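# Set the waiting block flush against the wall's end

## Task

Put the block that is waiting onto the wall so that it butts tightly against the end face of the most recently laid block and lines up flush with it. The tongs are still resting on that last laid block.

## Robot and tools

Robots. Four arms, arm1 to arm4, are each an i2rt Big YAM: six arm joints plus a right hand with index, middle and ring fingers and a thumb. Each digit has four hinges, and every hinge has its own motor. Feet (base_link) in the scene frame: arm1 (-0.357, -0.725, 0.871), arm2 (0.346, -0.749, 0.944), arm3 (-0.344, 0.736, 0.852), arm4 (0.336, 0.722, 0.939). Each foot points along its own +x: arm1 and arm2 roughly toward +y, arm3 and arm4 roughly toward -y. The hand reaches about 1.06 m from the joint1 axis. A wrist camera on a mast on the palm side looks toward the index knuckle.

Frames. There is one scene frame, in metres, with its origin on the floor and +z up. The 'hand' line gives the hand point; 'hand_target' is where the hand would be at the joint targets currently held. Hand-point axes: +z runs along the straight fingers toward the tips, +x across the palm away from the thumb, and +y out of the palm face. The palm face is at y=-0.063 and the back at y=-0.12. Finger knuckles sit at z=-0.017, and straight tips end 0.140 m beyond them. The mast occupies x 0.042 to 0.098, z -0.158 to -0.111, out to y +0.064, and can collide.

move. Arguments are arm1, arm2, arm3 and arm4, each an optional object of its own (one object per arm, not a shared list), plus cameras.
- joints: a dict of absolute targets by name. Arm joints are in radians: joint1_rad -2.879 to 2.879 (turns about the foot, + is counter-clockwise from above, 0 unfolds along the foot's +x); joint2_rad 0 to 3.141 (shoulder, 0 is upper arm back, + lifts it up then forward); joint3_rad 0 to 3.019 (elbow, 0 is folded, + opens); joint4_rad -1.692 to 1.57 (pitch, + tips fingers up); joint5_rad -1.57 to 1.57 (sideways, + toward the arm's right); joint6_rad -2.094 to 2.094 (roll, + clockwise viewed from behind the hand).
- Hand keys (hand_index_mcp ... hand_thumb_ipl) are unitless, -1 to 1, scaled linearly between each hinge's two stops. Moving toward -1 curls a finger toward the palm. Straight values: finger _mcp 0.75, _abd 0.00, _pip 0.58, _dip 0.70; thumb cmc 0.71, axl 0.68, mcp 0.23, ipl 0.17. Lowering hand_thumb_cmc brings the thumb round in front of the palm.
- hand_current_limit (-1 to 1) caps every motor from 0 to 550 mA. It starts at +0.4.
- hand_speed (-0.96 to 1) sets set-point speed as (n+1)/2 of 8.5 rad/s. It starts at -0.6.
- Any hand key you leave out keeps its current goal.
- target: seven numbers [x, y, z, qw, qx, qy, qz], an absolute hand pose in the scene frame (metres, unit quaternion wxyz), written as the 'hand' line prints it. The hand travels in a straight line from hand_target toward it. When target is used, joints may hold only hand keys, or the call is refused.
- speed: peak path speed in m/s, 0.002 to 4.3 (default 0.25). Rotation is capped at twice that value in rad/s.
- min_time_s: 0.1 to 8 s, the shortest duration for that arm's joint motions.
- cameras: names from arm1_cam_wrist to arm4_cam_wrist, cam_high, cam_low, or "all". [] returns none. If left out, images come only with an empty call.
A move with no action returns every robot's full state and all images.

Path behaviour. All motions in one action start together; hand paths finish together. Each control step keeps the commanded pose within 100 mm and 20 degrees of the measured hand. Paths stop after 10 s, and an action lasts at most 15 s. Paths do not steer around objects or other arms. The hand can lag, drift off line or exceed speed, especially near full extension. Joint moves run each joint at its own rate, so the hand can swing wide. A fast, stretched arm can overshoot by about 30 degrees.

wait: seconds (0 to 10), plus an optional cameras list. It sends no new command.
zoom_image: camera and region [x0, y0, x1, y1] in pixels of that camera's newest image, with (0,0) at top left and at most 504 by 504.
finished_scene: scene 1, which may be omitted. It is final, and the block must stay in place without the robots.

Results. 'move' lists the robots commanded. 'as last shown' marks an uncommanded robot, whose statuses read 'not commanded'. 'pictures' gives the image order. The state also includes joint_positions (hand keys on their -1..1 scale), Joint velocities in rad/s ('within noise' means effectively still) and joint torques. Torques 3 and 4 wrap at ±28 N m. Hand readings:
- hand_goal_<motor>: the goal currently written for each motor.
- <motor>_current_ma: current in mA, positive when pushing toward -1.
- hand_state: one word per motor: moving, goal, blocked (pressing short of its goal) or overload.
Status words:
- off_target: resting away from the target; not a stop.
- time_out: a stop. The arm keeps pushing toward the target shown in on_its_own.
- 'joint command not followed' or 'pose unreachable': a safety check is holding the arm back. If the motion ends this way the result says not_followed, and a hand target is dropped.
- limit_stop_at_motor_heat: resend that target.
- MOTOR HOT appears at 85 °C. OVER-TEMPERATURE FAULT at 100 °C drops the arm for 30 to 60 s.
If a move or wait in one reply is refused or hit by a stop, the later calls in that reply do not run. During a stop the hand accepts no new goals, so resend them afterwards.

Cameras. Intrinsics and T_world_to_cam are given per camera, in OpenCV convention. Wrist camera poses are updated in each result.

Avoid the following. A hard press between two robots, including one hand closing on another's fingers, ends the scene in failure. Arms do not stop on contact and keep shoving. Do not drop the block even a few millimetres, release it while it moves, or slam or knock over the wall or the tongs. A hand motor drawing 495 mA or more for 5 s shuts off for 10 s. Heavy holding or stretched poses heat the joints. Loose objects may get brief pushes. The scene keeps running while you think, with the robots holding their last command.

Each tool is called as name([rows], argument=value, ...), one row to a line, values as JSON.

## Session

move()

Scene clock: 0.00 s.
Joint torques (N m): no reading
Heat: arm1: hottest joint1_rad 37 °C; arm2: hottest joint5_rad 39 °C; arm3: hottest joint4_rad 38 °C; arm4: hottest joint2_rad 38 °C.
Joint velocities: within noise
arm1.joint_positions: joint1_rad=-0.140 joint2_rad=+0.642 joint3_rad=+1.354 joint4_rad=-1.269 joint5_rad=+0.066 joint6_rad=+1.174 hand_index_mcp=+0.753 hand_index_abd=+0.000 hand_index_pip=+0.577 hand_index_dip=+0.696 hand_middle_mcp=+0.753 hand_middle_abd=+0.000 hand_middle_pip=+0.577 hand_middle_dip=+0.696 hand_ring_mcp=+0.753 hand_ring_abd=+0.000 hand_ring_pip=+0.577 hand_ring_dip=+0.696 hand_thumb_cmc=+0.714 hand_thumb_axl=+0.677 hand_thumb_mcp=+0.226 hand_thumb_ipl=+0.168 hand_current_limit=+0.400 hand_speed=-0.600
arm1.joint_status: not commanded
arm1.hand_state: goal,goal,goal,goal,goal,goal,goal,goal,goal,goal,goal,goal,goal,goal,goal,goal
arm1.index_mcp_current_ma: 4
arm1.index_abd_current_ma: -2
arm1.index_pip_current_ma: -11
arm1.index_dip_current_ma: -11
arm1.middle_mcp_current_ma: 17
arm1.middle_abd_current_ma: -9
arm1.middle_pip_current_ma: -10
arm1.middle_dip_current_ma: -2
arm1.ring_mcp_current_ma: -5
arm1.ring_abd_current_ma: 0
arm1.ring_pip_current_ma: 8
arm1.ring_dip_current_ma: -15
arm1.thumb_cmc_current_ma: -1
arm1.thumb_axl_current_ma: -2
arm1.thumb_mcp_current_ma: 0
arm1.thumb_ipl_current_ma: 6
arm1.hand_goal_index_mcp: 0.754
arm1.hand_goal_index_abd: 0.000
arm1.hand_goal_index_pip: 0.576
arm1.hand_goal_index_dip: 0.696
arm1.hand_goal_middle_mcp: 0.754
arm1.hand_goal_middle_abd: 0.000
arm1.hand_goal_middle_pip: 0.576
arm1.hand_goal_middle_dip: 0.696
arm1.hand_goal_ring_mcp: 0.754
arm1.hand_goal_ring_abd: 0.000
arm1.hand_goal_ring_pip: 0.576
arm1.hand_goal_ring_dip: 0.696
arm1.hand_goal_thumb_cmc: 0.714
arm1.hand_goal_thumb_axl: 0.678
arm1.hand_goal_thumb_mcp: 0.226
arm1.hand_goal_thumb_ipl: 0.168
arm1.hand: x=-0.2360 y=-0.4807 z=+1.4166 quat_wxyz=(-0.234, +0.523, +0.696, +0.431) (m; scene frame)
arm1.hand_target: x=-0.2361 y=-0.4829 z=+1.4269 quat_wxyz=(-0.240, +0.520, +0.691, +0.440) (m; scene frame)
arm1.hand_status: not commanded
arm2.joint_positions: joint1_rad=-0.131 joint2_rad=+0.614 joint3_rad=+1.462 joint4_rad=-1.384 joint5_rad=-0.078 joint6_rad=+1.060 hand_index_mcp=+0.753 hand_index_abd=+0.000 hand_index_pip=+0.577 hand_index_dip=+0.696 hand_middle_mcp=+0.753 hand_middle_abd=+0.000 hand_middle_pip=+0.577 hand_middle_dip=+0.696 hand_ring_mcp=+0.753 hand_ring_abd=+0.000 hand_ring_pip=+0.577 hand_ring_dip=+0.696 hand_thumb_cmc=+0.714 hand_thumb_axl=+0.677 hand_thumb_mcp=+0.226 hand_thumb_ipl=+0.168 hand_current_limit=+0.400 hand_speed=-0.600
arm2.joint_status: not commanded
arm2.hand_state: goal,goal,goal,goal,goal,goal,goal,goal,goal,goal,goal,goal,goal,goal,goal,goal
arm2.index_mcp_current_ma: 6
arm2.index_abd_current_ma: 4
arm2.index_pip_current_ma: -7
arm2.index_dip_current_ma: 0
arm2.middle_mcp_current_ma: 0
arm2.middle_abd_current_ma: 3
arm2.middle_pip_current_ma: 7
arm2.middle_dip_current_ma: -1
arm2.ring_mcp_current_ma: -11
arm2.ring_abd_current_ma: 9
arm2.ring_pip_current_ma: 19
arm2.ring_dip_current_ma: 3
arm2.thumb_cmc_current_ma: -7
arm2.thumb_axl_current_ma: -11
arm2.thumb_mcp_current_ma: 0
arm2.thumb_ipl_current_ma: -8
arm2.hand_goal_index_mcp: 0.754
arm2.hand_goal_index_abd: 0.000
arm2.hand_goal_index_pip: 0.576
arm2.hand_goal_index_dip: 0.696
arm2.hand_goal_middle_mcp: 0.754
arm2.hand_goal_middle_abd: 0.000
arm2.hand_goal_middle_pip: 0.576
arm2.hand_goal_middle_dip: 0.696
arm2.hand_goal_ring_mcp: 0.754
arm2.hand_goal_ring_abd: 0.000
arm2.hand_goal_ring_pip: 0.576
arm2.hand_goal_ring_dip: 0.696
arm2.hand_goal_thumb_cmc: 0.714
arm2.hand_goal_thumb_axl: 0.678
arm2.hand_goal_thumb_mcp: 0.226
arm2.hand_goal_thumb_ipl: 0.168
arm2.hand: x=+0.4593 y=-0.5333 z=+1.5244 quat_wxyz=(-0.240, +0.490, +0.717, +0.434) (m; scene frame)
arm2.hand_target: x=+0.4588 y=-0.5360 z=+1.5362 quat_wxyz=(-0.245, +0.486, +0.711, +0.445) (m; scene frame)
arm2.hand_status: not commanded
arm3.joint_positions: joint1_rad=+0.296 joint2_rad=+0.560 joint3_rad=+1.336 joint4_rad=-1.386 joint5_rad=+0.016 joint6_rad=+1.066 hand_index_mcp=+0.753 hand_index_abd=+0.000 hand_index_pip=+0.577 hand_index_dip=+0.696 hand_middle_mcp=+0.753 hand_middle_abd=+0.000 hand_middle_pip=+0.577 hand_middle_dip=+0.696 hand_ring_mcp=+0.753 hand_ring_abd=+0.000 hand_ring_pip=+0.577 hand_ring_dip=+0.696 hand_thumb_cmc=+0.714 hand_thumb_axl=+0.677 hand_thumb_mcp=+0.226 hand_thumb_ipl=+0.168 hand_current_limit=+0.400 hand_speed=-0.600
arm3.joint_status: not commanded
arm3.hand_state: goal,goal,goal,goal,goal,goal,goal,goal,goal,goal,goal,goal,goal,goal,goal,goal
arm3.index_mcp_current_ma: 7
arm3.index_abd_current_ma: -4
arm3.index_pip_current_ma: 8
arm3.index_dip_current_ma: 0
arm3.middle_mcp_current_ma: -2
arm3.middle_abd_current_ma: 7
arm3.middle_pip_current_ma: 6
arm3.middle_dip_current_ma: -8
arm3.ring_mcp_current_ma: -8
arm3.ring_abd_current_ma: -1
arm3.ring_pip_current_ma: -2
arm3.ring_dip_current_ma: -13
arm3.thumb_cmc_current_ma: 1
arm3.thumb_axl_current_ma: -6
arm3.thumb_mcp_current_ma: 0
arm3.thumb_ipl_current_ma: 6
arm3.hand_goal_index_mcp: 0.754
arm3.hand_goal_index_abd: 0.000
arm3.hand_goal_index_pip: 0.576
arm3.hand_goal_index_dip: 0.696
arm3.hand_goal_middle_mcp: 0.754
arm3.hand_goal_middle_abd: 0.000
arm3.hand_goal_middle_pip: 0.576
arm3.hand_goal_middle_dip: 0.696
arm3.hand_goal_ring_mcp: 0.754
arm3.hand_goal_ring_abd: 0.000
arm3.hand_goal_ring_pip: 0.576
arm3.hand_goal_ring_dip: 0.696
arm3.hand_goal_thumb_cmc: 0.714
arm3.hand_goal_thumb_axl: 0.678
arm3.hand_goal_thumb_mcp: 0.226
arm3.hand_goal_thumb_ipl: 0.168
arm3.hand: x=-0.3631 y=+0.4983 z=+1.3857 quat_wxyz=(+0.366, +0.820, -0.336, +0.285) (m; scene frame)
arm3.hand_target: x=-0.3636 y=+0.5002 z=+1.3981 quat_wxyz=(+0.376, +0.813, -0.334, +0.293) (m; scene frame)
arm3.hand_status: not commanded
arm4.joint_positions: joint1_rad=-0.266 joint2_rad=+0.559 joint3_rad=+1.401 joint4_rad=-1.192 joint5_rad=+0.021 joint6_rad=+1.171 hand_index_mcp=+0.753 hand_index_abd=+0.000 hand_index_pip=+0.577 hand_index_dip=+0.696 hand_middle_mcp=+0.753 hand_middle_abd=+0.000 hand_middle_pip=+0.577 hand_middle_dip=+0.696 hand_ring_mcp=+0.753 hand_ring_abd=+0.000 hand_ring_pip=+0.577 hand_ring_dip=+0.696 hand_thumb_cmc=+0.714 hand_thumb_axl=+0.677 hand_thumb_mcp=+0.226 hand_thumb_ipl=+0.168 hand_current_limit=+0.400 hand_speed=-0.600
arm4.joint_status: not commanded
arm4.hand_state: goal,goal,goal,goal,goal,goal,goal,goal,goal,goal,goal,goal,goal,goal,goal,goal
arm4.index_mcp_current_ma: -19
arm4.index_abd_current_ma: 9
arm4.index_pip_current_ma: 9
arm4.index_dip_current_ma: 10
arm4.middle_mcp_current_ma: -8
arm4.middle_abd_current_ma: 1
arm4.middle_pip_current_ma: 10
arm4.middle_dip_current_ma: -4
arm4.ring_mcp_current_ma: -10
arm4.ring_abd_current_ma: -11
arm4.ring_pip_current_ma: 14
arm4.ring_dip_current_ma: -19
arm4.thumb_cmc_current_ma: 4
arm4.thumb_axl_current_ma: 11
arm4.thumb_mcp_current_ma: 9
arm4.thumb_ipl_current_ma: 5
arm4.hand_goal_index_mcp: 0.754
arm4.hand_goal_index_abd: 0.000
arm4.hand_goal_index_pip: 0.576
arm4.hand_goal_index_dip: 0.696
arm4.hand_goal_middle_mcp: 0.754
arm4.hand_goal_middle_abd: 0.000
arm4.hand_goal_middle_pip: 0.576
arm4.hand_goal_middle_dip: 0.696
arm4.hand_goal_ring_mcp: 0.754
arm4.hand_goal_ring_abd: 0.000
arm4.hand_goal_ring_pip: 0.576
arm4.hand_goal_ring_dip: 0.696
arm4.hand_goal_thumb_cmc: 0.714
arm4.hand_goal_thumb_axl: 0.678
arm4.hand_goal_thumb_mcp: 0.226
arm4.hand_goal_thumb_ipl: 0.168
arm4.hand: x=+0.2097 y=+0.5141 z=+1.5403 quat_wxyz=(+0.512, +0.634, -0.521, +0.253) (m; scene frame)
arm4.hand_target: x=+0.2105 y=+0.5173 z=+1.5478 quat_wxyz=(+0.518, +0.630, -0.518, +0.257) (m; scene frame)
arm4.hand_status: not commanded
pictures: arm1_cam_wrist, arm2_cam_wrist, arm3_cam_wrist, arm4_cam_wrist, cam_high, cam_low

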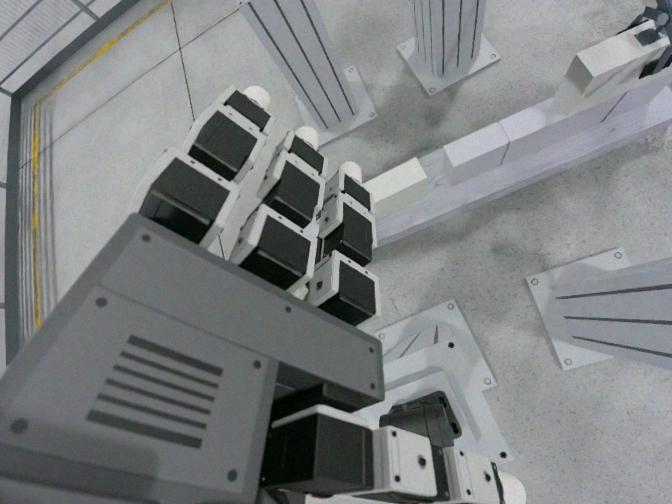

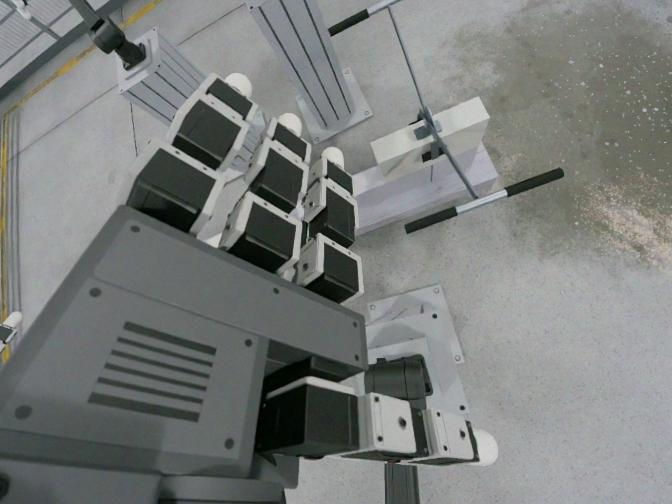

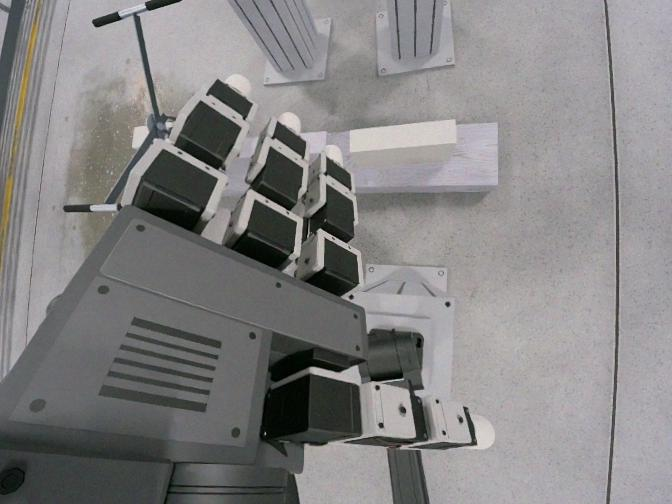

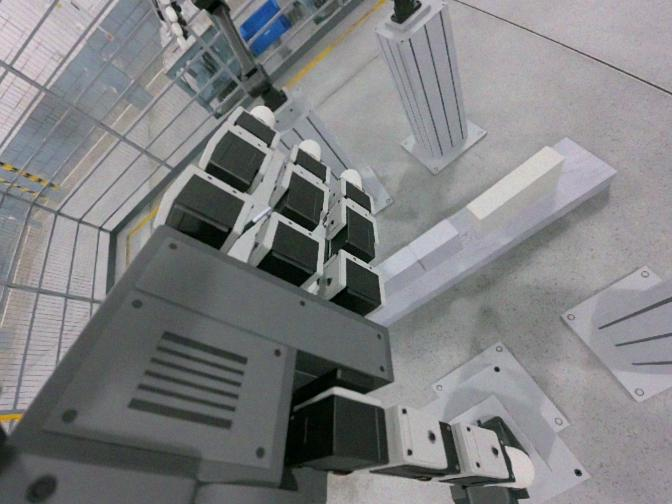

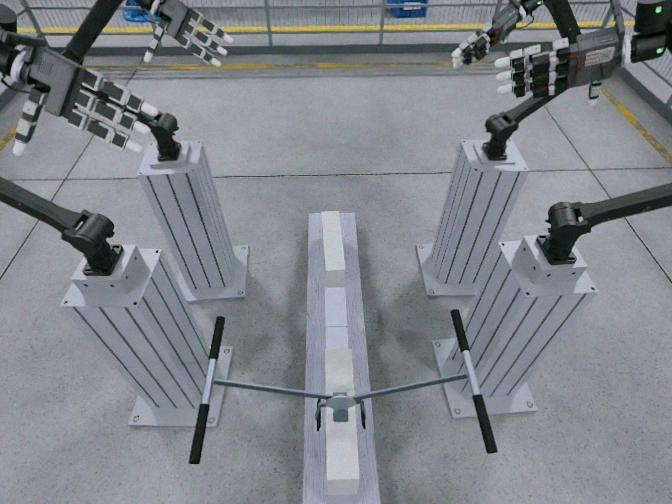

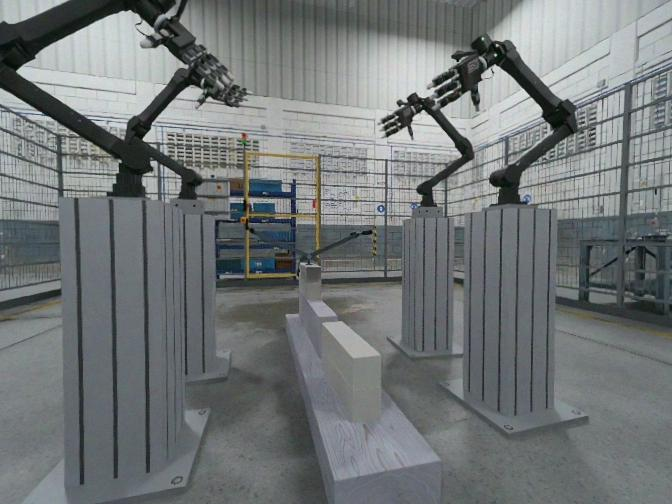

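zoom_image(camera="cam_high", region=[180, 190, 510, 504])

zoom_image(camera="cam_low", region=[220, 200, 460, 380])

zoom_image(camera="arm2_cam_wrist", region=[310, 0, 600, 260])

zoom_image(camera="arm1_cam_wrist", region=[340, 0, 672, 300])

Scaled by 1.527 from the camera's image (finer frame: 960x720).

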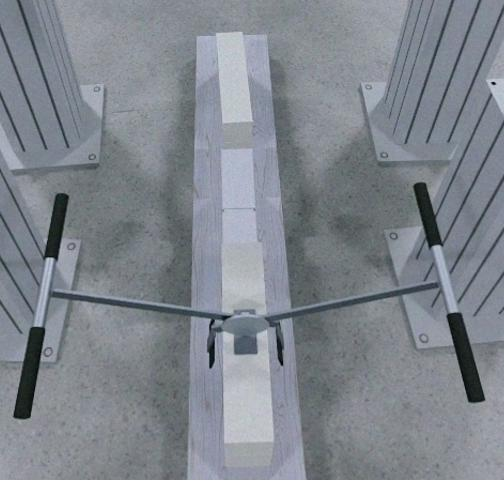

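Scaled by 2.100 from the camera's image (finer frame: 960x720).

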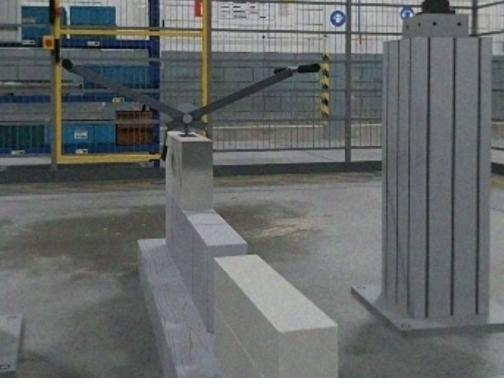

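Scaled by 1.738 from the camera's image (finer frame: 960x720).

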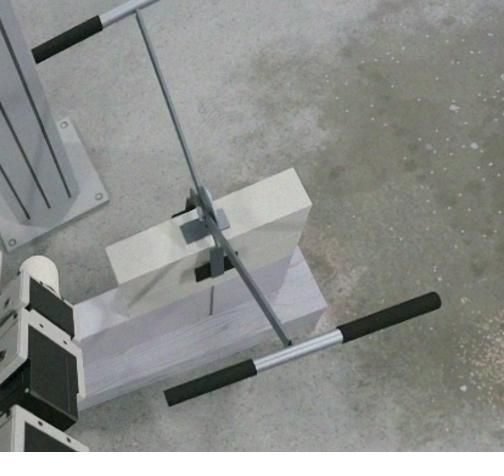

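Scaled by 1.518 from the camera's image (finer frame: 960x720).

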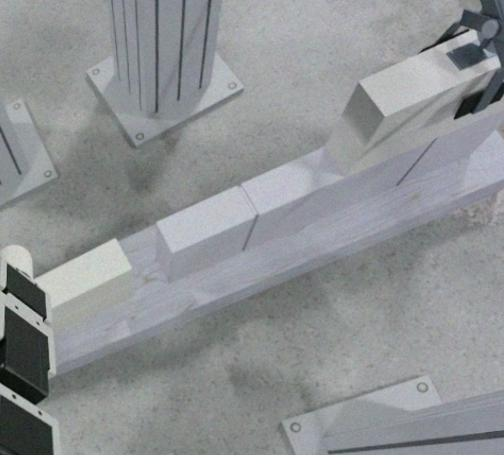

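zoom_image(camera="arm2_cam_wrist", region=[360, 80, 500, 200])

zoom_image(camera="cam_high", region=[280, 340, 400, 504])

zoom_image(camera="cam_low", region=[240, 215, 400, 335])

zoom_image(camera="arm1_cam_wrist", region=[560, 0, 672, 120])

Scaled by 3.600 from the camera's image (finer frame: 960x720).

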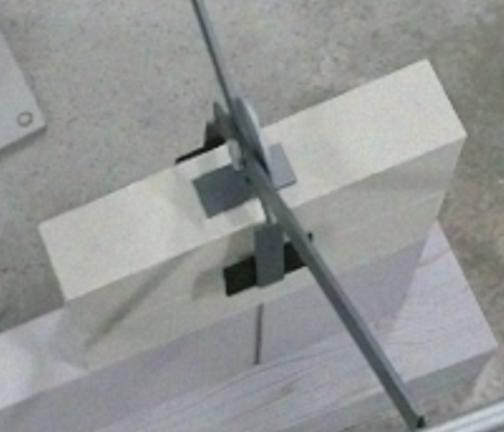

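Scaled by 3.073 from the camera's image (finer frame: 960x720).

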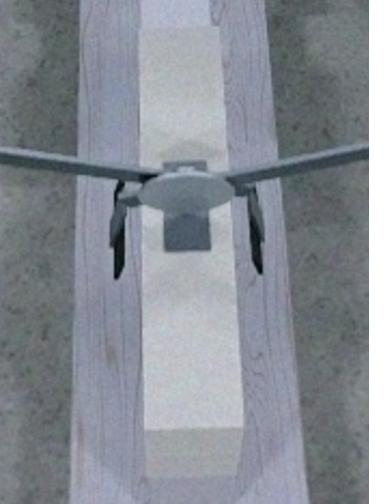

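Scaled by 3.150 from the camera's image (finer frame: 960x720).

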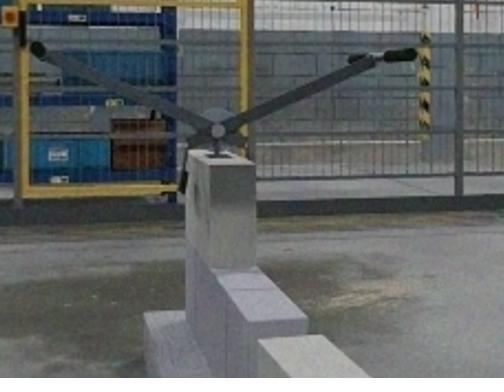

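Scaled by 4.200 from the camera's image (finer frame: 960x720).

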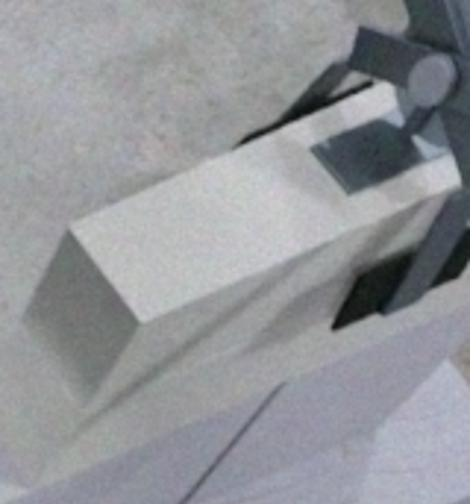

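zoom_image(camera="cam_low", region=[270, 290, 460, 432])

zoom_image(camera="cam_high", region=[290, 200, 380, 360])

zoom_image(camera="arm3_cam_wrist", region=[300, 90, 520, 230])

zoom_image(camera="arm4_cam_wrist", region=[360, 120, 640, 330])

Scaled by 2.653 from the camera's image (finer frame: 960x720).

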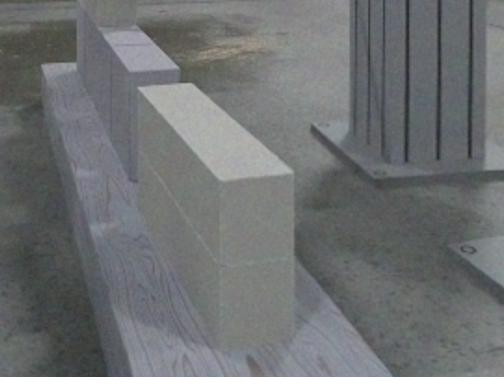

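Scaled by 3.150 from the camera's image (finer frame: 960x720).

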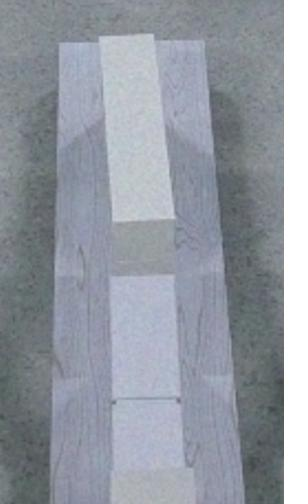

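Scaled by 2.291 from the camera's image (finer frame: 960x720).

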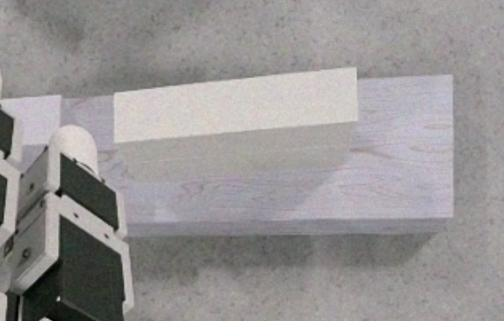

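Scaled by 1.800 from the camera's image (finer frame: 960x720).

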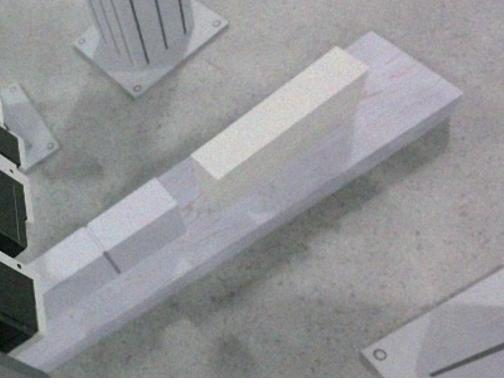

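move(arm2={"target": [0.80, -0.56, 1.08, 0.2028, 0.3245, 0.7835, 0.4897], "speed": 0.3}, arm4={"target": [0.80, 0.54, 1.08, 0.4897, 0.7835, 0.3245, 0.2028], "speed": 0.3}, cameras=["all"])

Scene clock: 239.13 s.
Joint torques (N m): arm1=[0.09 1.9 10.61 3.15 0.02 -0.02] | arm2=[1.55 -12.51 6.41 2.5 -0.24 -0.34] | arm3=[1.03 4.25 8.98 1.62 0.16 -0.2] | arm4=[-0.73 -9.29 8.68 3.22 0.34 -0.25]
Heat: arm1: hottest joint3_rad 42 °C; arm2: hottest joint3_rad 40 °C; arm3: hottest joint3_rad 36 °C; arm4: hottest joint3_rad 38 °C.
move: arm2 off_target; arm4 off_target
Joint velocities: within noise
arm1, arm3: as last shown
arm1.joint_positions: joint1_rad=-0.140 joint2_rad=+0.642 joint3_rad=+1.354 joint4_rad=-1.269 joint5_rad=+0.066 joint6_rad=+1.174 hand_index_mcp=+0.755 hand_index_abd=+0.000 hand_index_pip=+0.577 hand_index_dip=+0.696 hand_middle_mcp=+0.755 hand_middle_abd=+0.000 hand_middle_pip=+0.577 hand_middle_dip=+0.696 hand_ring_mcp=+0.755 hand_ring_abd=+0.000 hand_ring_pip=+0.577 hand_ring_dip=+0.696 hand_thumb_cmc=+0.715 hand_thumb_axl=+0.677 hand_thumb_mcp=+0.226 hand_thumb_ipl=+0.168 hand_current_limit=+0.400 hand_speed=-0.600
arm1.index_mcp_current_ma: 9
arm1.index_abd_current_ma: -10
arm1.index_pip_current_ma: -4
arm1.index_dip_current_ma: -9
arm1.middle_mcp_current_ma: 20
arm1.middle_abd_current_ma: -12
arm1.middle_pip_current_ma: -5
arm1.middle_dip_current_ma: -9
arm1.ring_mcp_current_ma: -8
arm1.ring_abd_current_ma: -6
arm1.ring_pip_current_ma: -1
arm1.ring_dip_current_ma: -9
arm1.thumb_cmc_current_ma: 7
arm1.thumb_mcp_current_ma: 4
arm1.thumb_ipl_current_ma: 2
arm2.joint_positions: joint1_rad=-1.280 joint2_rad=+1.530 joint3_rad=+0.401 joint4_rad=+0.548 joint5_rad=-0.496 joint6_rad=-0.254 hand_index_mcp=+0.781 hand_index_abd=+0.001 hand_index_pip=+0.577 hand_index_dip=+0.696 hand_middle_mcp=+0.777 hand_middle_abd=+0.001 hand_middle_pip=+0.577 hand_middle_dip=+0.696 hand_ring_mcp=+0.776 hand_ring_abd=+0.001 hand_ring_pip=+0.577 hand_ring_dip=+0.696 hand_thumb_cmc=+0.735 hand_thumb_axl=+0.677 hand_thumb_mcp=+0.225 hand_thumb_ipl=+0.168 hand_current_limit=+0.400 hand_speed=-0.600
arm2.joint_status: not commanded
arm2.hand_state: blocked,goal,goal,goal,blocked,goal,goal,goal,blocked,goal,goal,goal,blocked,goal,goal,goal
arm2.index_mcp_current_ma: 13
arm2.index_abd_current_ma: -5
arm2.index_pip_current_ma: 9
arm2.index_dip_current_ma: 24
arm2.middle_mcp_current_ma: 19
arm2.middle_abd_current_ma: -7
arm2.middle_pip_current_ma: 6
arm2.middle_dip_current_ma: 4
arm2.ring_mcp_current_ma: 19
arm2.ring_abd_current_ma: 3
arm2.ring_pip_current_ma: 6
arm2.ring_dip_current_ma: 14
arm2.thumb_cmc_current_ma: 1
arm2.thumb_axl_current_ma: 5
arm2.thumb_mcp_current_ma: 23
arm2.thumb_ipl_current_ma: -12
arm2.hand_goal_index_mcp: 0.754
arm2.hand_goal_index_abd: 0.000
arm2.hand_goal_index_pip: 0.576
arm2.hand_goal_index_dip: 0.696
arm2.hand_goal_middle_mcp: 0.754
arm2.hand_goal_middle_abd: 0.000
arm2.hand_goal_middle_pip: 0.576
arm2.hand_goal_middle_dip: 0.696
arm2.hand_goal_ring_mcp: 0.754
arm2.hand_goal_ring_abd: 0.000
arm2.hand_goal_ring_pip: 0.576
arm2.hand_goal_ring_dip: 0.696
arm2.hand_goal_thumb_cmc: 0.714
arm2.hand_goal_thumb_axl: 0.678
arm2.hand_goal_thumb_mcp: 0.226
arm2.hand_goal_thumb_ipl: 0.168
arm2.hand: x=+0.7889 y=-0.5585 z=+1.0595 quat_wxyz=(+0.177, +0.339, +0.792, +0.477)
arm2.hand_target: x=+0.7994 y=-0.5602 z=+1.0800 quat_wxyz=(+0.203, +0.325, +0.784, +0.489)
arm2.hand_status: off_target (0.023 m and 3.8 deg from the pose sent, 0.561 m and 55.7 deg at the start)
arm3.joint_positions: joint1_rad=+0.296 joint2_rad=+0.560 joint3_rad=+1.336 joint4_rad=-1.386 joint5_rad=+0.016 joint6_rad=+1.066 hand_index_mcp=+0.755 hand_index_abd=+0.000 hand_index_pip=+0.577 hand_index_dip=+0.696 hand_middle_mcp=+0.755 hand_middle_abd=+0.000 hand_middle_pip=+0.577 hand_middle_dip=+0.696 hand_ring_mcp=+0.755 hand_ring_abd=+0.000 hand_ring_pip=+0.577 hand_ring_dip=+0.696 hand_thumb_cmc=+0.715 hand_thumb_axl=+0.677 hand_thumb_mcp=+0.226 hand_thumb_ipl=+0.168 hand_current_limit=+0.400 hand_speed=-0.600
arm3.index_mcp_current_ma: 12
arm3.index_abd_current_ma: -6
arm3.index_pip_current_ma: 6
arm3.index_dip_current_ma: 3
arm3.middle_mcp_current_ma: -7
arm3.middle_abd_current_ma: 5
arm3.middle_pip_current_ma: 5
arm3.middle_dip_current_ma: -11
arm3.ring_mcp_current_ma: -2
arm3.ring_abd_current_ma: -8
arm3.ring_pip_current_ma: -8
arm3.ring_dip_current_ma: -9
arm3.thumb_cmc_current_ma: 3
arm3.thumb_axl_current_ma: -5
arm3.thumb_mcp_current_ma: -2
arm3.thumb_ipl_current_ma: 11
arm4.joint_positions: joint1_rad=+1.439 joint2_rad=+1.541 joint3_rad=+0.498 joint4_rad=+0.453 joint5_rad=+0.631 joint6_rad=+0.365 hand_index_mcp=+0.779 hand_index_abd=+0.000 hand_index_pip=+0.577 hand_index_dip=+0.696 hand_middle_mcp=+0.778 hand_middle_abd=+0.003 hand_middle_pip=+0.577 hand_middle_dip=+0.693 hand_ring_mcp=+0.779 hand_ring_abd=+0.003 hand_ring_pip=+0.577 hand_ring_dip=+0.696 hand_thumb_cmc=+0.737 hand_thumb_axl=+0.677 hand_thumb_mcp=+0.223 hand_thumb_ipl=+0.168 hand_current_limit=+0.400 hand_speed=-0.600
arm4.joint_status: not commanded
arm4.hand_state: blocked,goal,goal,goal,blocked,goal,goal,goal,blocked,goal,goal,goal,blocked,goal,goal,goal
arm4.index_mcp_current_ma: 4
arm4.index_abd_current_ma: -8
arm4.index_pip_current_ma: 8
arm4.index_dip_current_ma: -3
arm4.middle_mcp_current_ma: 1
arm4.middle_abd_current_ma: -4
arm4.middle_pip_current_ma: 2
arm4.middle_dip_current_ma: -8
arm4.ring_mcp_current_ma: -10
arm4.ring_abd_current_ma: -5
arm4.ring_pip_current_ma: 20
arm4.ring_dip_current_ma: -2
arm4.thumb_cmc_current_ma: 24
arm4.thumb_axl_current_ma: 2
arm4.thumb_mcp_current_ma: 4
arm4.thumb_ipl_current_ma: 13
arm4.hand_goal_index_mcp: 0.754
arm4.hand_goal_index_abd: 0.000
arm4.hand_goal_index_pip: 0.576
arm4.hand_goal_index_dip: 0.696
arm4.hand_goal_middle_mcp: 0.754
arm4.hand_goal_middle_abd: 0.000
arm4.hand_goal_middle_pip: 0.576
arm4.hand_goal_middle_dip: 0.696
arm4.hand_goal_ring_mcp: 0.754
arm4.hand_goal_ring_abd: 0.000
arm4.hand_goal_ring_pip: 0.576
arm4.hand_goal_ring_dip: 0.696
arm4.hand_goal_thumb_cmc: 0.714
arm4.hand_goal_thumb_axl: 0.678
arm4.hand_goal_thumb_mcp: 0.226
arm4.hand_goal_thumb_ipl: 0.168
arm4.hand: x=+0.7903 y=+0.5464 z=+1.0697 quat_wxyz=(+0.481, +0.788, +0.332, +0.193)
arm4.hand_target: x=+0.7994 y=+0.5401 z=+1.0802 quat_wxyz=(+0.490, +0.783, +0.324, +0.203)
arm4.hand_status: off_target (0.016 m and 1.8 deg from the pose sent, 0.749 m and 101.9 deg at the start)
pictures: arm1_cam_wrist, arm2_cam_wrist, arm3_cam_wrist, arm4_cam_wrist, cam_high, cam_low
arm2_cam_wrist: T_world_to_cam=[[0.76324, -0.34435, 0.5467, -1.34475], [-0.33478, -0.93447, -0.12121, -0.1744], [0.55261, -0.09051, -0.82851, 0.51968]] pos_world=[0.6808, -0.57899, 1.1446]
arm4_cam_wrist: T_world_to_cam=[[-0.35381, -0.76993, 0.53107, 0.17098], [-0.93508, 0.304, -0.18225, 0.72598], [-0.02112, -0.56107, -0.8275, 1.34173]] pos_world=[0.76768, 0.66376, 1.15179]

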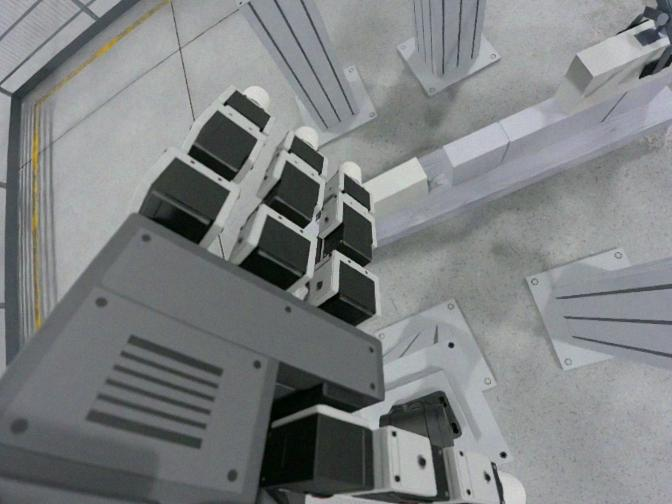

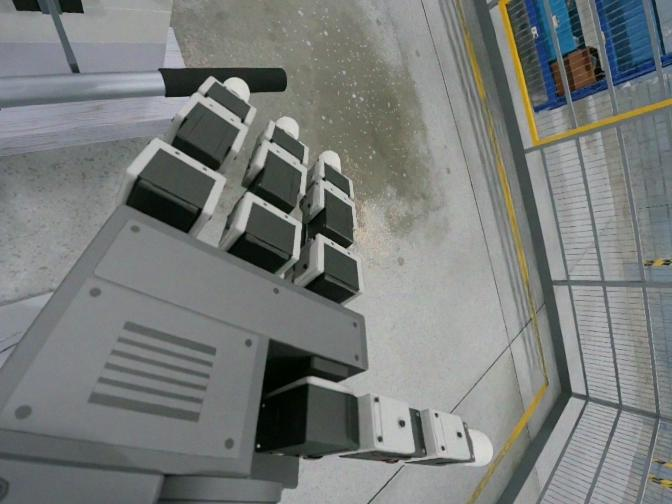

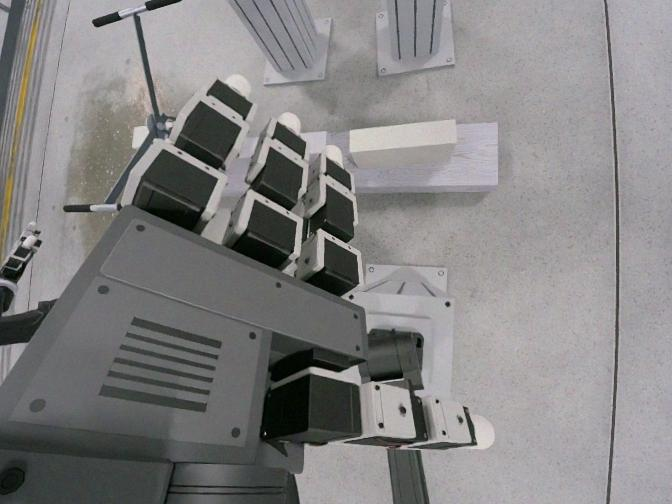

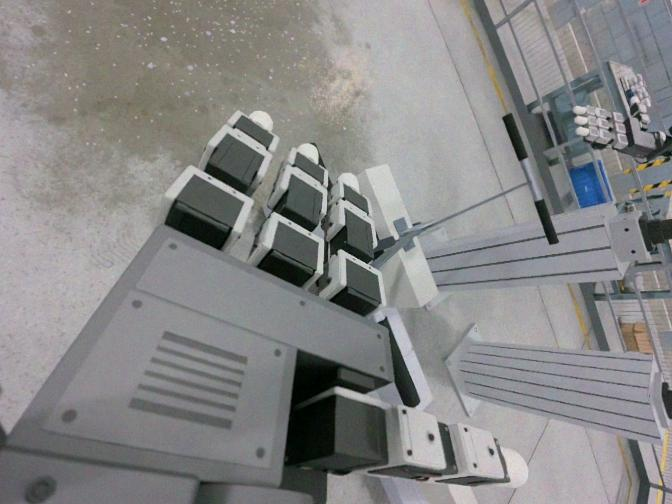

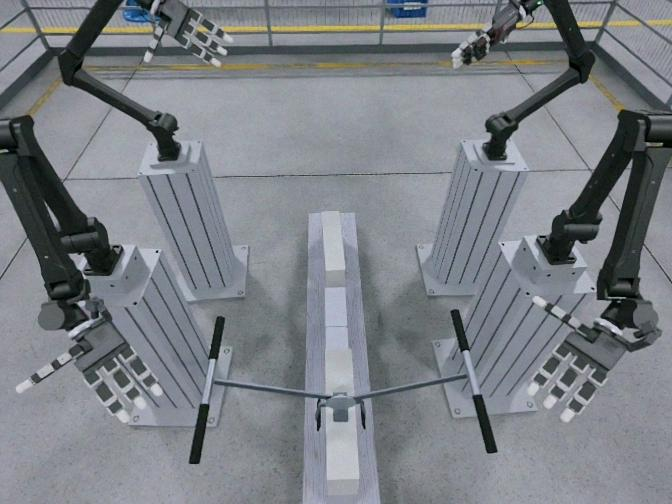

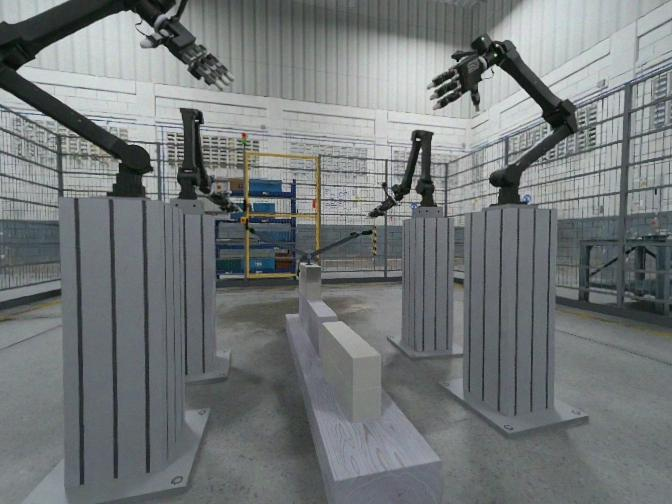

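zoom_image(camera="arm4_cam_wrist", region=[350, 110, 570, 300])

zoom_image(camera="arm2_cam_wrist", region=[0, 0, 300, 140])

zoom_image(camera="cam_high", region=[0, 270, 240, 480])

Scaled by 2.291 from the camera's image (finer frame: 960x720).

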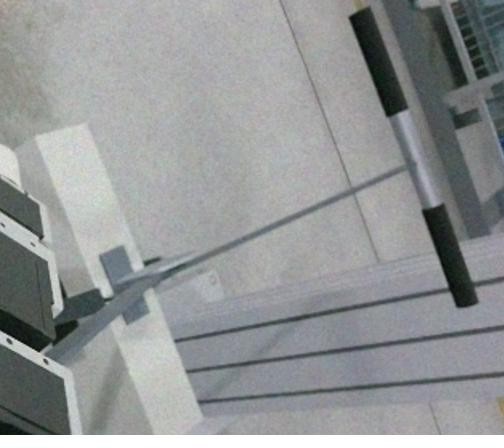

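Scaled by 1.680 from the camera's image (finer frame: 960x720).

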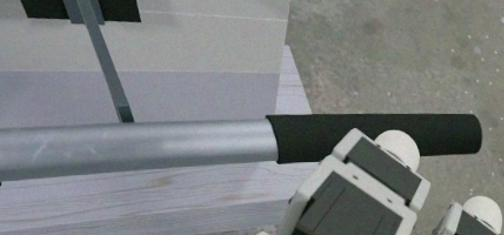

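Scaled by 2.100 from the camera's image (finer frame: 960x720).

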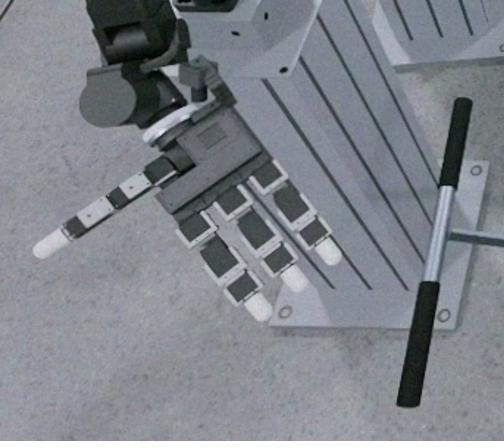

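move(arm2={"target": [0.80, -0.56, 0.74, 0.2028, 0.3245, 0.7835, 0.4897], "speed": 0.3}, arm4={"target": [0.78, 0.52, 0.75, 0.4897, 0.7835, 0.3245, 0.2028], "speed": 0.3}, cameras=["cam_high", "cam_low"])

move(arm2={"target": [0.7115, -0.43, 0.69, 0, 0, 0.848, 0.530], "speed": 0.15}, arm4={"target": [0.684, 0.40, 0.70, 0.530, 0.848, 0, 0], "speed": 0.15}, cameras=["cam_high", "cam_low", "arm2_cam_wrist", "arm4_cam_wrist"])

Scene clock: 285.63 s.
Joint torques (N m): arm1=[-0.15 1.85 10.63 3.18 0.03 -0.01] | arm2=[1.73 -17.49 -1.36 2.44 -0.23 -0.18] | arm3=[0.97 4.13 9.02 1.61 0.16 -0.2] | arm4=[-0.79 -15.27 -0.65 3.32 0.32 -0.24]
Heat: arm1: hottest joint3_rad 42 °C; arm2: hottest joint1_rad 36 °C; arm3: hottest joint3_rad 36 °C; arm4: hottest joint2_rad 36 °C.
move: arm2 off_target; arm4 done
Joint velocities: within noise
arm1, arm3: as last shown
arm1.index_mcp_current_ma: 4
arm1.index_abd_current_ma: -9
arm1.index_pip_current_ma: 0
arm1.index_dip_current_ma: -4
arm1.middle_mcp_current_ma: 14
arm1.middle_abd_current_ma: -9
arm1.middle_pip_current_ma: -7
arm1.middle_dip_current_ma: -1
arm1.ring_mcp_current_ma: -4
arm1.ring_abd_current_ma: -9
arm1.ring_pip_current_ma: 4
arm1.ring_dip_current_ma: -15
arm1.thumb_cmc_current_ma: 9
arm1.thumb_mcp_current_ma: -5
arm1.thumb_ipl_current_ma: 6
arm2.joint_positions: joint1_rad=-1.281 joint2_rad=+2.851 joint3_rad=+0.834 joint4_rad=+1.450 joint5_rad=-0.496 joint6_rad=-0.265 hand_index_mcp=+0.783 hand_index_abd=-0.005 hand_index_pip=+0.577 hand_index_dip=+0.696 hand_middle_mcp=+0.779 hand_middle_abd=-0.004 hand_middle_pip=+0.577 hand_middle_dip=+0.696 hand_ring_mcp=+0.778 hand_ring_abd=-0.004 hand_ring_pip=+0.577 hand_ring_dip=+0.696 hand_thumb_cmc=+0.736 hand_thumb_axl=+0.677 hand_thumb_mcp=+0.225 hand_thumb_ipl=+0.168 hand_current_limit=+0.400 hand_speed=-0.600
arm2.joint_status: not commanded
arm2.hand_state: blocked,goal,goal,goal,blocked,goal,goal,goal,blocked,goal,goal,goal,blocked,goal,goal,goal
arm2.index_mcp_current_ma: 12
arm2.index_abd_current_ma: -8
arm2.index_pip_current_ma: 5
arm2.index_dip_current_ma: 0
arm2.middle_mcp_current_ma: 21
arm2.middle_abd_current_ma: -1
arm2.middle_pip_current_ma: 0
arm2.middle_dip_current_ma: 3
arm2.ring_mcp_current_ma: 4
arm2.ring_abd_current_ma: -10
arm2.ring_pip_current_ma: 11
arm2.ring_dip_current_ma: 12
arm2.thumb_cmc_current_ma: -1
arm2.thumb_axl_current_ma: -2
arm2.thumb_mcp_current_ma: -15
arm2.thumb_ipl_current_ma: 2
arm2.hand_goal_index_mcp: 0.754
arm2.hand_goal_index_abd: 0.000
arm2.hand_goal_index_pip: 0.576
arm2.hand_goal_index_dip: 0.696
arm2.hand_goal_middle_mcp: 0.754
arm2.hand_goal_middle_abd: 0.000
arm2.hand_goal_middle_pip: 0.576
arm2.hand_goal_middle_dip: 0.696
arm2.hand_goal_ring_mcp: 0.754
arm2.hand_goal_ring_abd: 0.000
arm2.hand_goal_ring_pip: 0.576
arm2.hand_goal_ring_dip: 0.696
arm2.hand_goal_thumb_cmc: 0.714
arm2.hand_goal_thumb_axl: 0.678
arm2.hand_goal_thumb_mcp: 0.226
arm2.hand_goal_thumb_ipl: 0.168
arm2.hand: x=+0.7911 y=-0.5574 z=+0.7263 quat_wxyz=(+0.185, +0.331, +0.791, +0.480)
arm2.hand_target: x=+0.7998 y=-0.5601 z=+0.7397 quat_wxyz=(+0.203, +0.325, +0.784, +0.490)
arm2.hand_status: off_target (0.017 m and 2.6 deg from the pose sent, 0.320 m and 3.8 deg at the start)
arm3.index_mcp_current_ma: 10
arm3.index_abd_current_ma: -4
arm3.index_dip_current_ma: 1
arm3.middle_mcp_current_ma: -6
arm3.middle_abd_current_ma: 9
arm3.middle_pip_current_ma: 6
arm3.middle_dip_current_ma: -12
arm3.ring_mcp_current_ma: -3
arm3.ring_abd_current_ma: -3
arm3.ring_pip_current_ma: -6
arm3.thumb_cmc_current_ma: -1
arm3.thumb_mcp_current_ma: -4
arm3.thumb_ipl_current_ma: 9
arm4.joint_positions: joint1_rad=+1.366 joint2_rad=+2.754 joint3_rad=+0.825 joint4_rad=+1.377 joint5_rad=+0.568 joint6_rad=+0.321 hand_index_mcp=+0.782 hand_index_abd=+0.005 hand_index_pip=+0.577 hand_index_dip=+0.696 hand_middle_mcp=+0.782 hand_middle_abd=+0.003 hand_middle_pip=+0.577 hand_middle_dip=+0.693 hand_ring_mcp=+0.783 hand_ring_abd=+0.003 hand_ring_pip=+0.577 hand_ring_dip=+0.696 hand_thumb_cmc=+0.740 hand_thumb_axl=+0.677 hand_thumb_mcp=+0.223 hand_thumb_ipl=+0.168 hand_current_limit=+0.400 hand_speed=-0.600
arm4.joint_status: not commanded
arm4.hand_state: blocked,goal,goal,goal,blocked,goal,goal,goal,blocked,goal,goal,goal,blocked,goal,goal,goal
arm4.index_mcp_current_ma: -16
arm4.index_abd_current_ma: -5
arm4.index_pip_current_ma: -2
arm4.index_dip_current_ma: -12
arm4.middle_mcp_current_ma: -9
arm4.middle_abd_current_ma: -3
arm4.middle_pip_current_ma: 11
arm4.middle_dip_current_ma: -5
arm4.ring_mcp_current_ma: 4
arm4.ring_abd_current_ma: -7
arm4.ring_pip_current_ma: 10
arm4.ring_dip_current_ma: -5
arm4.thumb_cmc_current_ma: 2
arm4.thumb_axl_current_ma: 10
arm4.thumb_mcp_current_ma: 1
arm4.thumb_ipl_current_ma: -2
arm4.hand_goal_index_mcp: 0.754
arm4.hand_goal_index_abd: 0.000
arm4.hand_goal_index_pip: 0.576
arm4.hand_goal_index_dip: 0.696
arm4.hand_goal_middle_mcp: 0.754
arm4.hand_goal_middle_abd: 0.000
arm4.hand_goal_middle_pip: 0.576
arm4.hand_goal_middle_dip: 0.696
arm4.hand_goal_ring_mcp: 0.754
arm4.hand_goal_ring_abd: 0.000
arm4.hand_goal_ring_pip: 0.576
arm4.hand_goal_ring_dip: 0.696
arm4.hand_goal_thumb_cmc: 0.714
arm4.hand_goal_thumb_axl: 0.678
arm4.hand_goal_thumb_mcp: 0.226
arm4.hand_goal_thumb_ipl: 0.168
arm4.hand: x=+0.7781 y=+0.5255 z=+0.7450 quat_wxyz=(+0.482, +0.788, +0.328, +0.198)
arm4.hand_target: x=+0.7799 y=+0.5201 z=+0.7500 quat_wxyz=(+0.490, +0.784, +0.324, +0.202)
arm4.hand_status: done (0.008 m and 1.2 deg from the pose sent, 0.321 m and 1.8 deg at the start)

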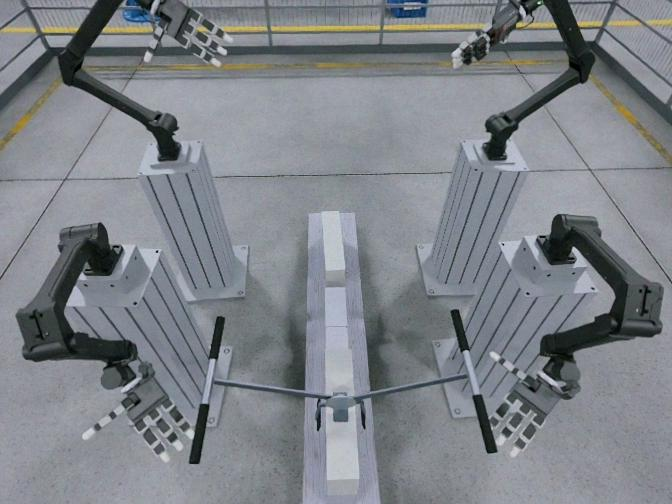

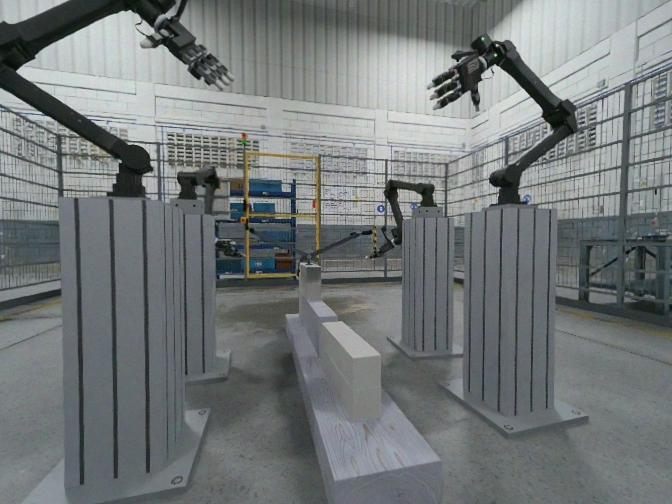

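Scene clock: 289.07 s.
Joint torques (N m): arm1=[-0.03 1.79 10.62 3.21 0.03 -0.01] | arm2=[3.55 -18.55 -0.49 0.39 -0.97 -0.33] | arm3=[0.91 4.19 8.99 1.61 0.15 -0.21] | arm4=[-0.62 -15.33 0.68 0.92 1.42 0.06]
Heat: arm1: hottest joint3_rad 42 °C; arm2: hottest joint1_rad 36 °C; arm3: hottest joint3_rad 36 °C; arm4: hottest joint2_rad 36 °C.
move: arm2 done; arm4 done
Joint velocities: within noise
arm1, arm3: as last shown
arm1.index_mcp_current_ma: -1
arm1.index_abd_current_ma: -12
arm1.index_pip_current_ma: -4
arm1.index_dip_current_ma: -12
arm1.middle_mcp_current_ma: 20
arm1.middle_abd_current_ma: -7
arm1.middle_pip_current_ma: -3
arm1.middle_dip_current_ma: -3
arm1.ring_abd_current_ma: -5
arm1.ring_pip_current_ma: 10
arm1.ring_dip_current_ma: -12
arm1.thumb_cmc_current_ma: 7
arm1.thumb_axl_current_ma: 0
arm1.thumb_mcp_current_ma: -8
arm1.thumb_ipl_current_ma: 0
arm2.joint_positions: joint1_rad=-1.173 joint2_rad=+2.851 joint3_rad=+1.050 joint4_rad=+0.844 joint5_rad=-0.998 joint6_rad=-0.855 hand_index_mcp=+0.783 hand_index_abd=-0.002 hand_index_pip=+0.577 hand_index_dip=+0.696 hand_middle_mcp=+0.779 hand_middle_abd=+0.001 hand_middle_pip=+0.577 hand_middle_dip=+0.696 hand_ring_mcp=+0.778 hand_ring_abd=+0.000 hand_ring_pip=+0.577 hand_ring_dip=+0.696 hand_thumb_cmc=+0.736 hand_thumb_axl=+0.677 hand_thumb_mcp=+0.225 hand_thumb_ipl=+0.168 hand_current_limit=+0.400 hand_speed=-0.600
arm2.joint_status: not commanded
arm2.hand_state: blocked,goal,goal,goal,blocked,goal,goal,goal,blocked,goal,goal,goal,blocked,goal,goal,goal
arm2.index_mcp_current_ma: 26
arm2.index_abd_current_ma: 3
arm2.index_pip_current_ma: -6
arm2.index_dip_current_ma: -4
arm2.middle_mcp_current_ma: 20
arm2.middle_abd_current_ma: -8
arm2.middle_pip_current_ma: 2
arm2.middle_dip_current_ma: 10
arm2.ring_mcp_current_ma: 4
arm2.ring_abd_current_ma: 1
arm2.ring_pip_current_ma: 2
arm2.ring_dip_current_ma: 23
arm2.thumb_cmc_current_ma: -10
arm2.thumb_axl_current_ma: 2
arm2.thumb_mcp_current_ma: 9
arm2.thumb_ipl_current_ma: 3
arm2.hand_goal_index_mcp: 0.754
arm2.hand_goal_index_abd: 0.000
arm2.hand_goal_index_pip: 0.576
arm2.hand_goal_index_dip: 0.696
arm2.hand_goal_middle_mcp: 0.754
arm2.hand_goal_middle_abd: 0.000
arm2.hand_goal_middle_pip: 0.576
arm2.hand_goal_middle_dip: 0.696
arm2.hand_goal_ring_mcp: 0.754
arm2.hand_goal_ring_abd: 0.000
arm2.hand_goal_ring_pip: 0.576
arm2.hand_goal_ring_dip: 0.696
arm2.hand_goal_thumb_cmc: 0.714
arm2.hand_goal_thumb_axl: 0.678
arm2.hand_goal_thumb_mcp: 0.226
arm2.hand_goal_thumb_ipl: 0.168
arm2.hand: x=+0.7107 y=-0.4357 z=+0.6848 quat_wxyz=(-0.002, +0.012, +0.849, +0.528)
arm2.hand_target: x=+0.7113 y=-0.4300 z=+0.6900 quat_wxyz=(+0.000, +0.000, +0.848, +0.530)
arm2.hand_status: done (0.008 m and 1.5 deg from the pose sent, 0.155 m and 44.6 deg at the start)
arm3.index_mcp_current_ma: 14
arm3.index_abd_current_ma: -3
arm3.index_pip_current_ma: 10
arm3.index_dip_current_ma: -5
arm3.middle_mcp_current_ma: -7
arm3.middle_abd_current_ma: 6
arm3.middle_dip_current_ma: -13
arm3.ring_mcp_current_ma: -4
arm3.ring_abd_current_ma: -5
arm3.ring_pip_current_ma: -8
arm3.ring_dip_current_ma: -6
arm3.thumb_cmc_current_ma: 2
arm3.thumb_axl_current_ma: -3
arm3.thumb_mcp_current_ma: -2
arm3.thumb_ipl_current_ma: 6
arm4.joint_positions: joint1_rad=+1.182 joint2_rad=+2.754 joint3_rad=+1.070 joint4_rad=+0.747 joint5_rad=+1.010 joint6_rad=+0.878 hand_index_mcp=+0.782 hand_index_abd=+0.000 hand_index_pip=+0.577 hand_index_dip=+0.696 hand_middle_mcp=+0.782 hand_middle_abd=+0.003 hand_middle_pip=+0.577 hand_middle_dip=+0.693 hand_ring_mcp=+0.783 hand_ring_abd=+0.003 hand_ring_pip=+0.577 hand_ring_dip=+0.696 hand_thumb_cmc=+0.740 hand_thumb_axl=+0.677 hand_thumb_mcp=+0.223 hand_thumb_ipl=+0.168 hand_current_limit=+0.400 hand_speed=-0.600
arm4.joint_status: not commanded
arm4.hand_state: blocked,goal,goal,goal,blocked,goal,goal,goal,blocked,goal,goal,goal,blocked,goal,goal,goal
arm4.index_mcp_current_ma: -1
arm4.index_abd_current_ma: -15
arm4.index_pip_current_ma: 5
arm4.index_dip_current_ma: -1
arm4.middle_mcp_current_ma: -1
arm4.middle_abd_current_ma: -9
arm4.middle_pip_current_ma: 16
arm4.middle_dip_current_ma: 5
arm4.ring_mcp_current_ma: 10
arm4.ring_abd_current_ma: -5
arm4.ring_pip_current_ma: 6
arm4.ring_dip_current_ma: 0
arm4.thumb_cmc_current_ma: -3
arm4.thumb_axl_current_ma: 7
arm4.thumb_mcp_current_ma: 5
arm4.thumb_ipl_current_ma: 11
arm4.hand_goal_index_mcp: 0.754
arm4.hand_goal_index_abd: 0.000
arm4.hand_goal_index_pip: 0.576
arm4.hand_goal_index_dip: 0.696
arm4.hand_goal_middle_mcp: 0.754
arm4.hand_goal_middle_abd: 0.000
arm4.hand_goal_middle_pip: 0.576
arm4.hand_goal_middle_dip: 0.696
arm4.hand_goal_ring_mcp: 0.754
arm4.hand_goal_ring_abd: 0.000
arm4.hand_goal_ring_pip: 0.576
arm4.hand_goal_ring_dip: 0.696
arm4.hand_goal_thumb_cmc: 0.714
arm4.hand_goal_thumb_axl: 0.678
arm4.hand_goal_thumb_mcp: 0.226
arm4.hand_goal_thumb_ipl: 0.168
arm4.hand: x=+0.6924 y=+0.4033 z=+0.7050 quat_wxyz=(+0.531, +0.847, +0.008, +0.009)
arm4.hand_target: x=+0.6840 y=+0.4002 z=+0.7001 quat_wxyz=(+0.530, +0.848, +0.000, +0.000)
arm4.hand_status: done (0.010 m and 1.4 deg from the pose sent, 0.163 m and 45.1 deg at the start)
pictures: arm2_cam_wrist, arm4_cam_wrist, cam_high, cam_low
arm2_cam_wrist: T_world_to_cam=[[0.77417, 0.2527, 0.58034, -0.80863], [0.40706, -0.90087, -0.15074, -0.62364], [0.48472, 0.35294, -0.8003, 0.48567]] pos_world=[0.64446, -0.52889, 0.76396]
arm4_cam_wrist: T_world_to_cam=[[-0.79954, -0.29518, 0.52307, 0.34253], [-0.45999, 0.86093, -0.21726, 0.08258], [-0.3862, -0.41432, -0.82413, 1.14881]] pos_world=[0.75552, 0.50599, 0.78554]

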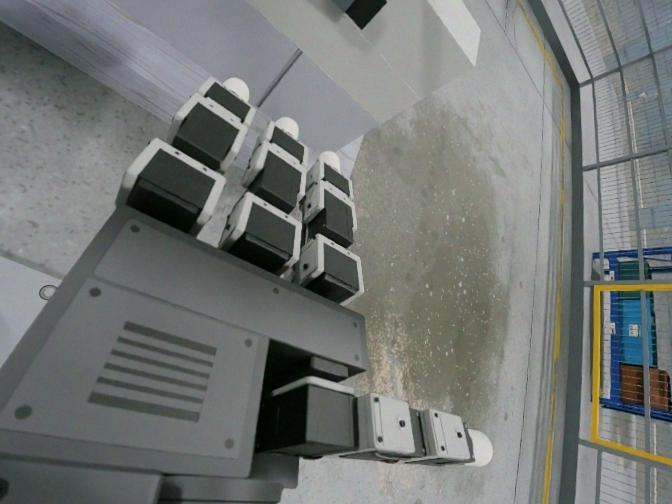

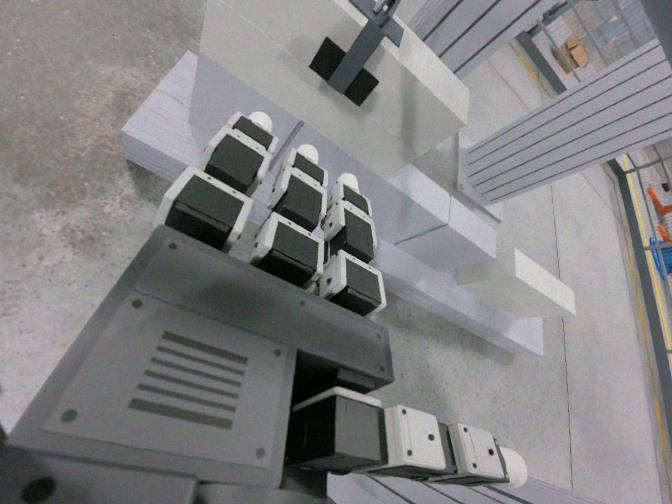

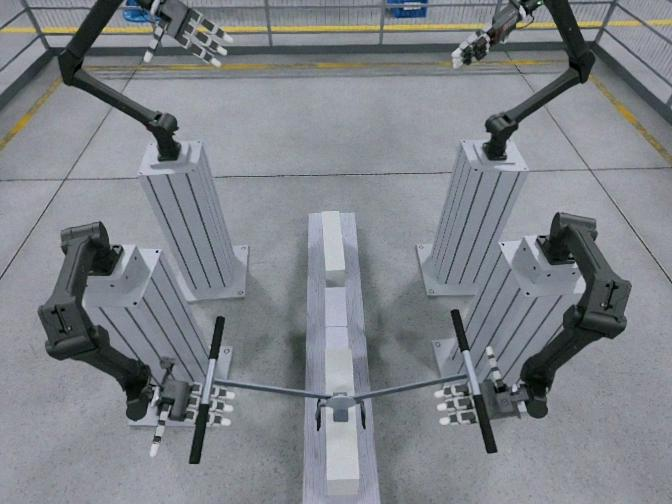

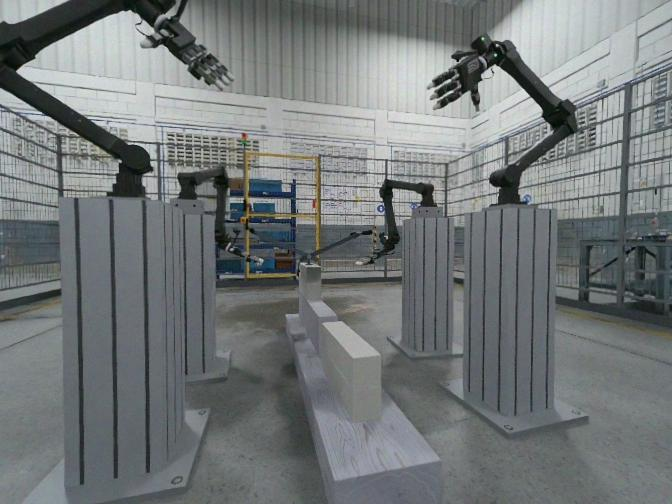

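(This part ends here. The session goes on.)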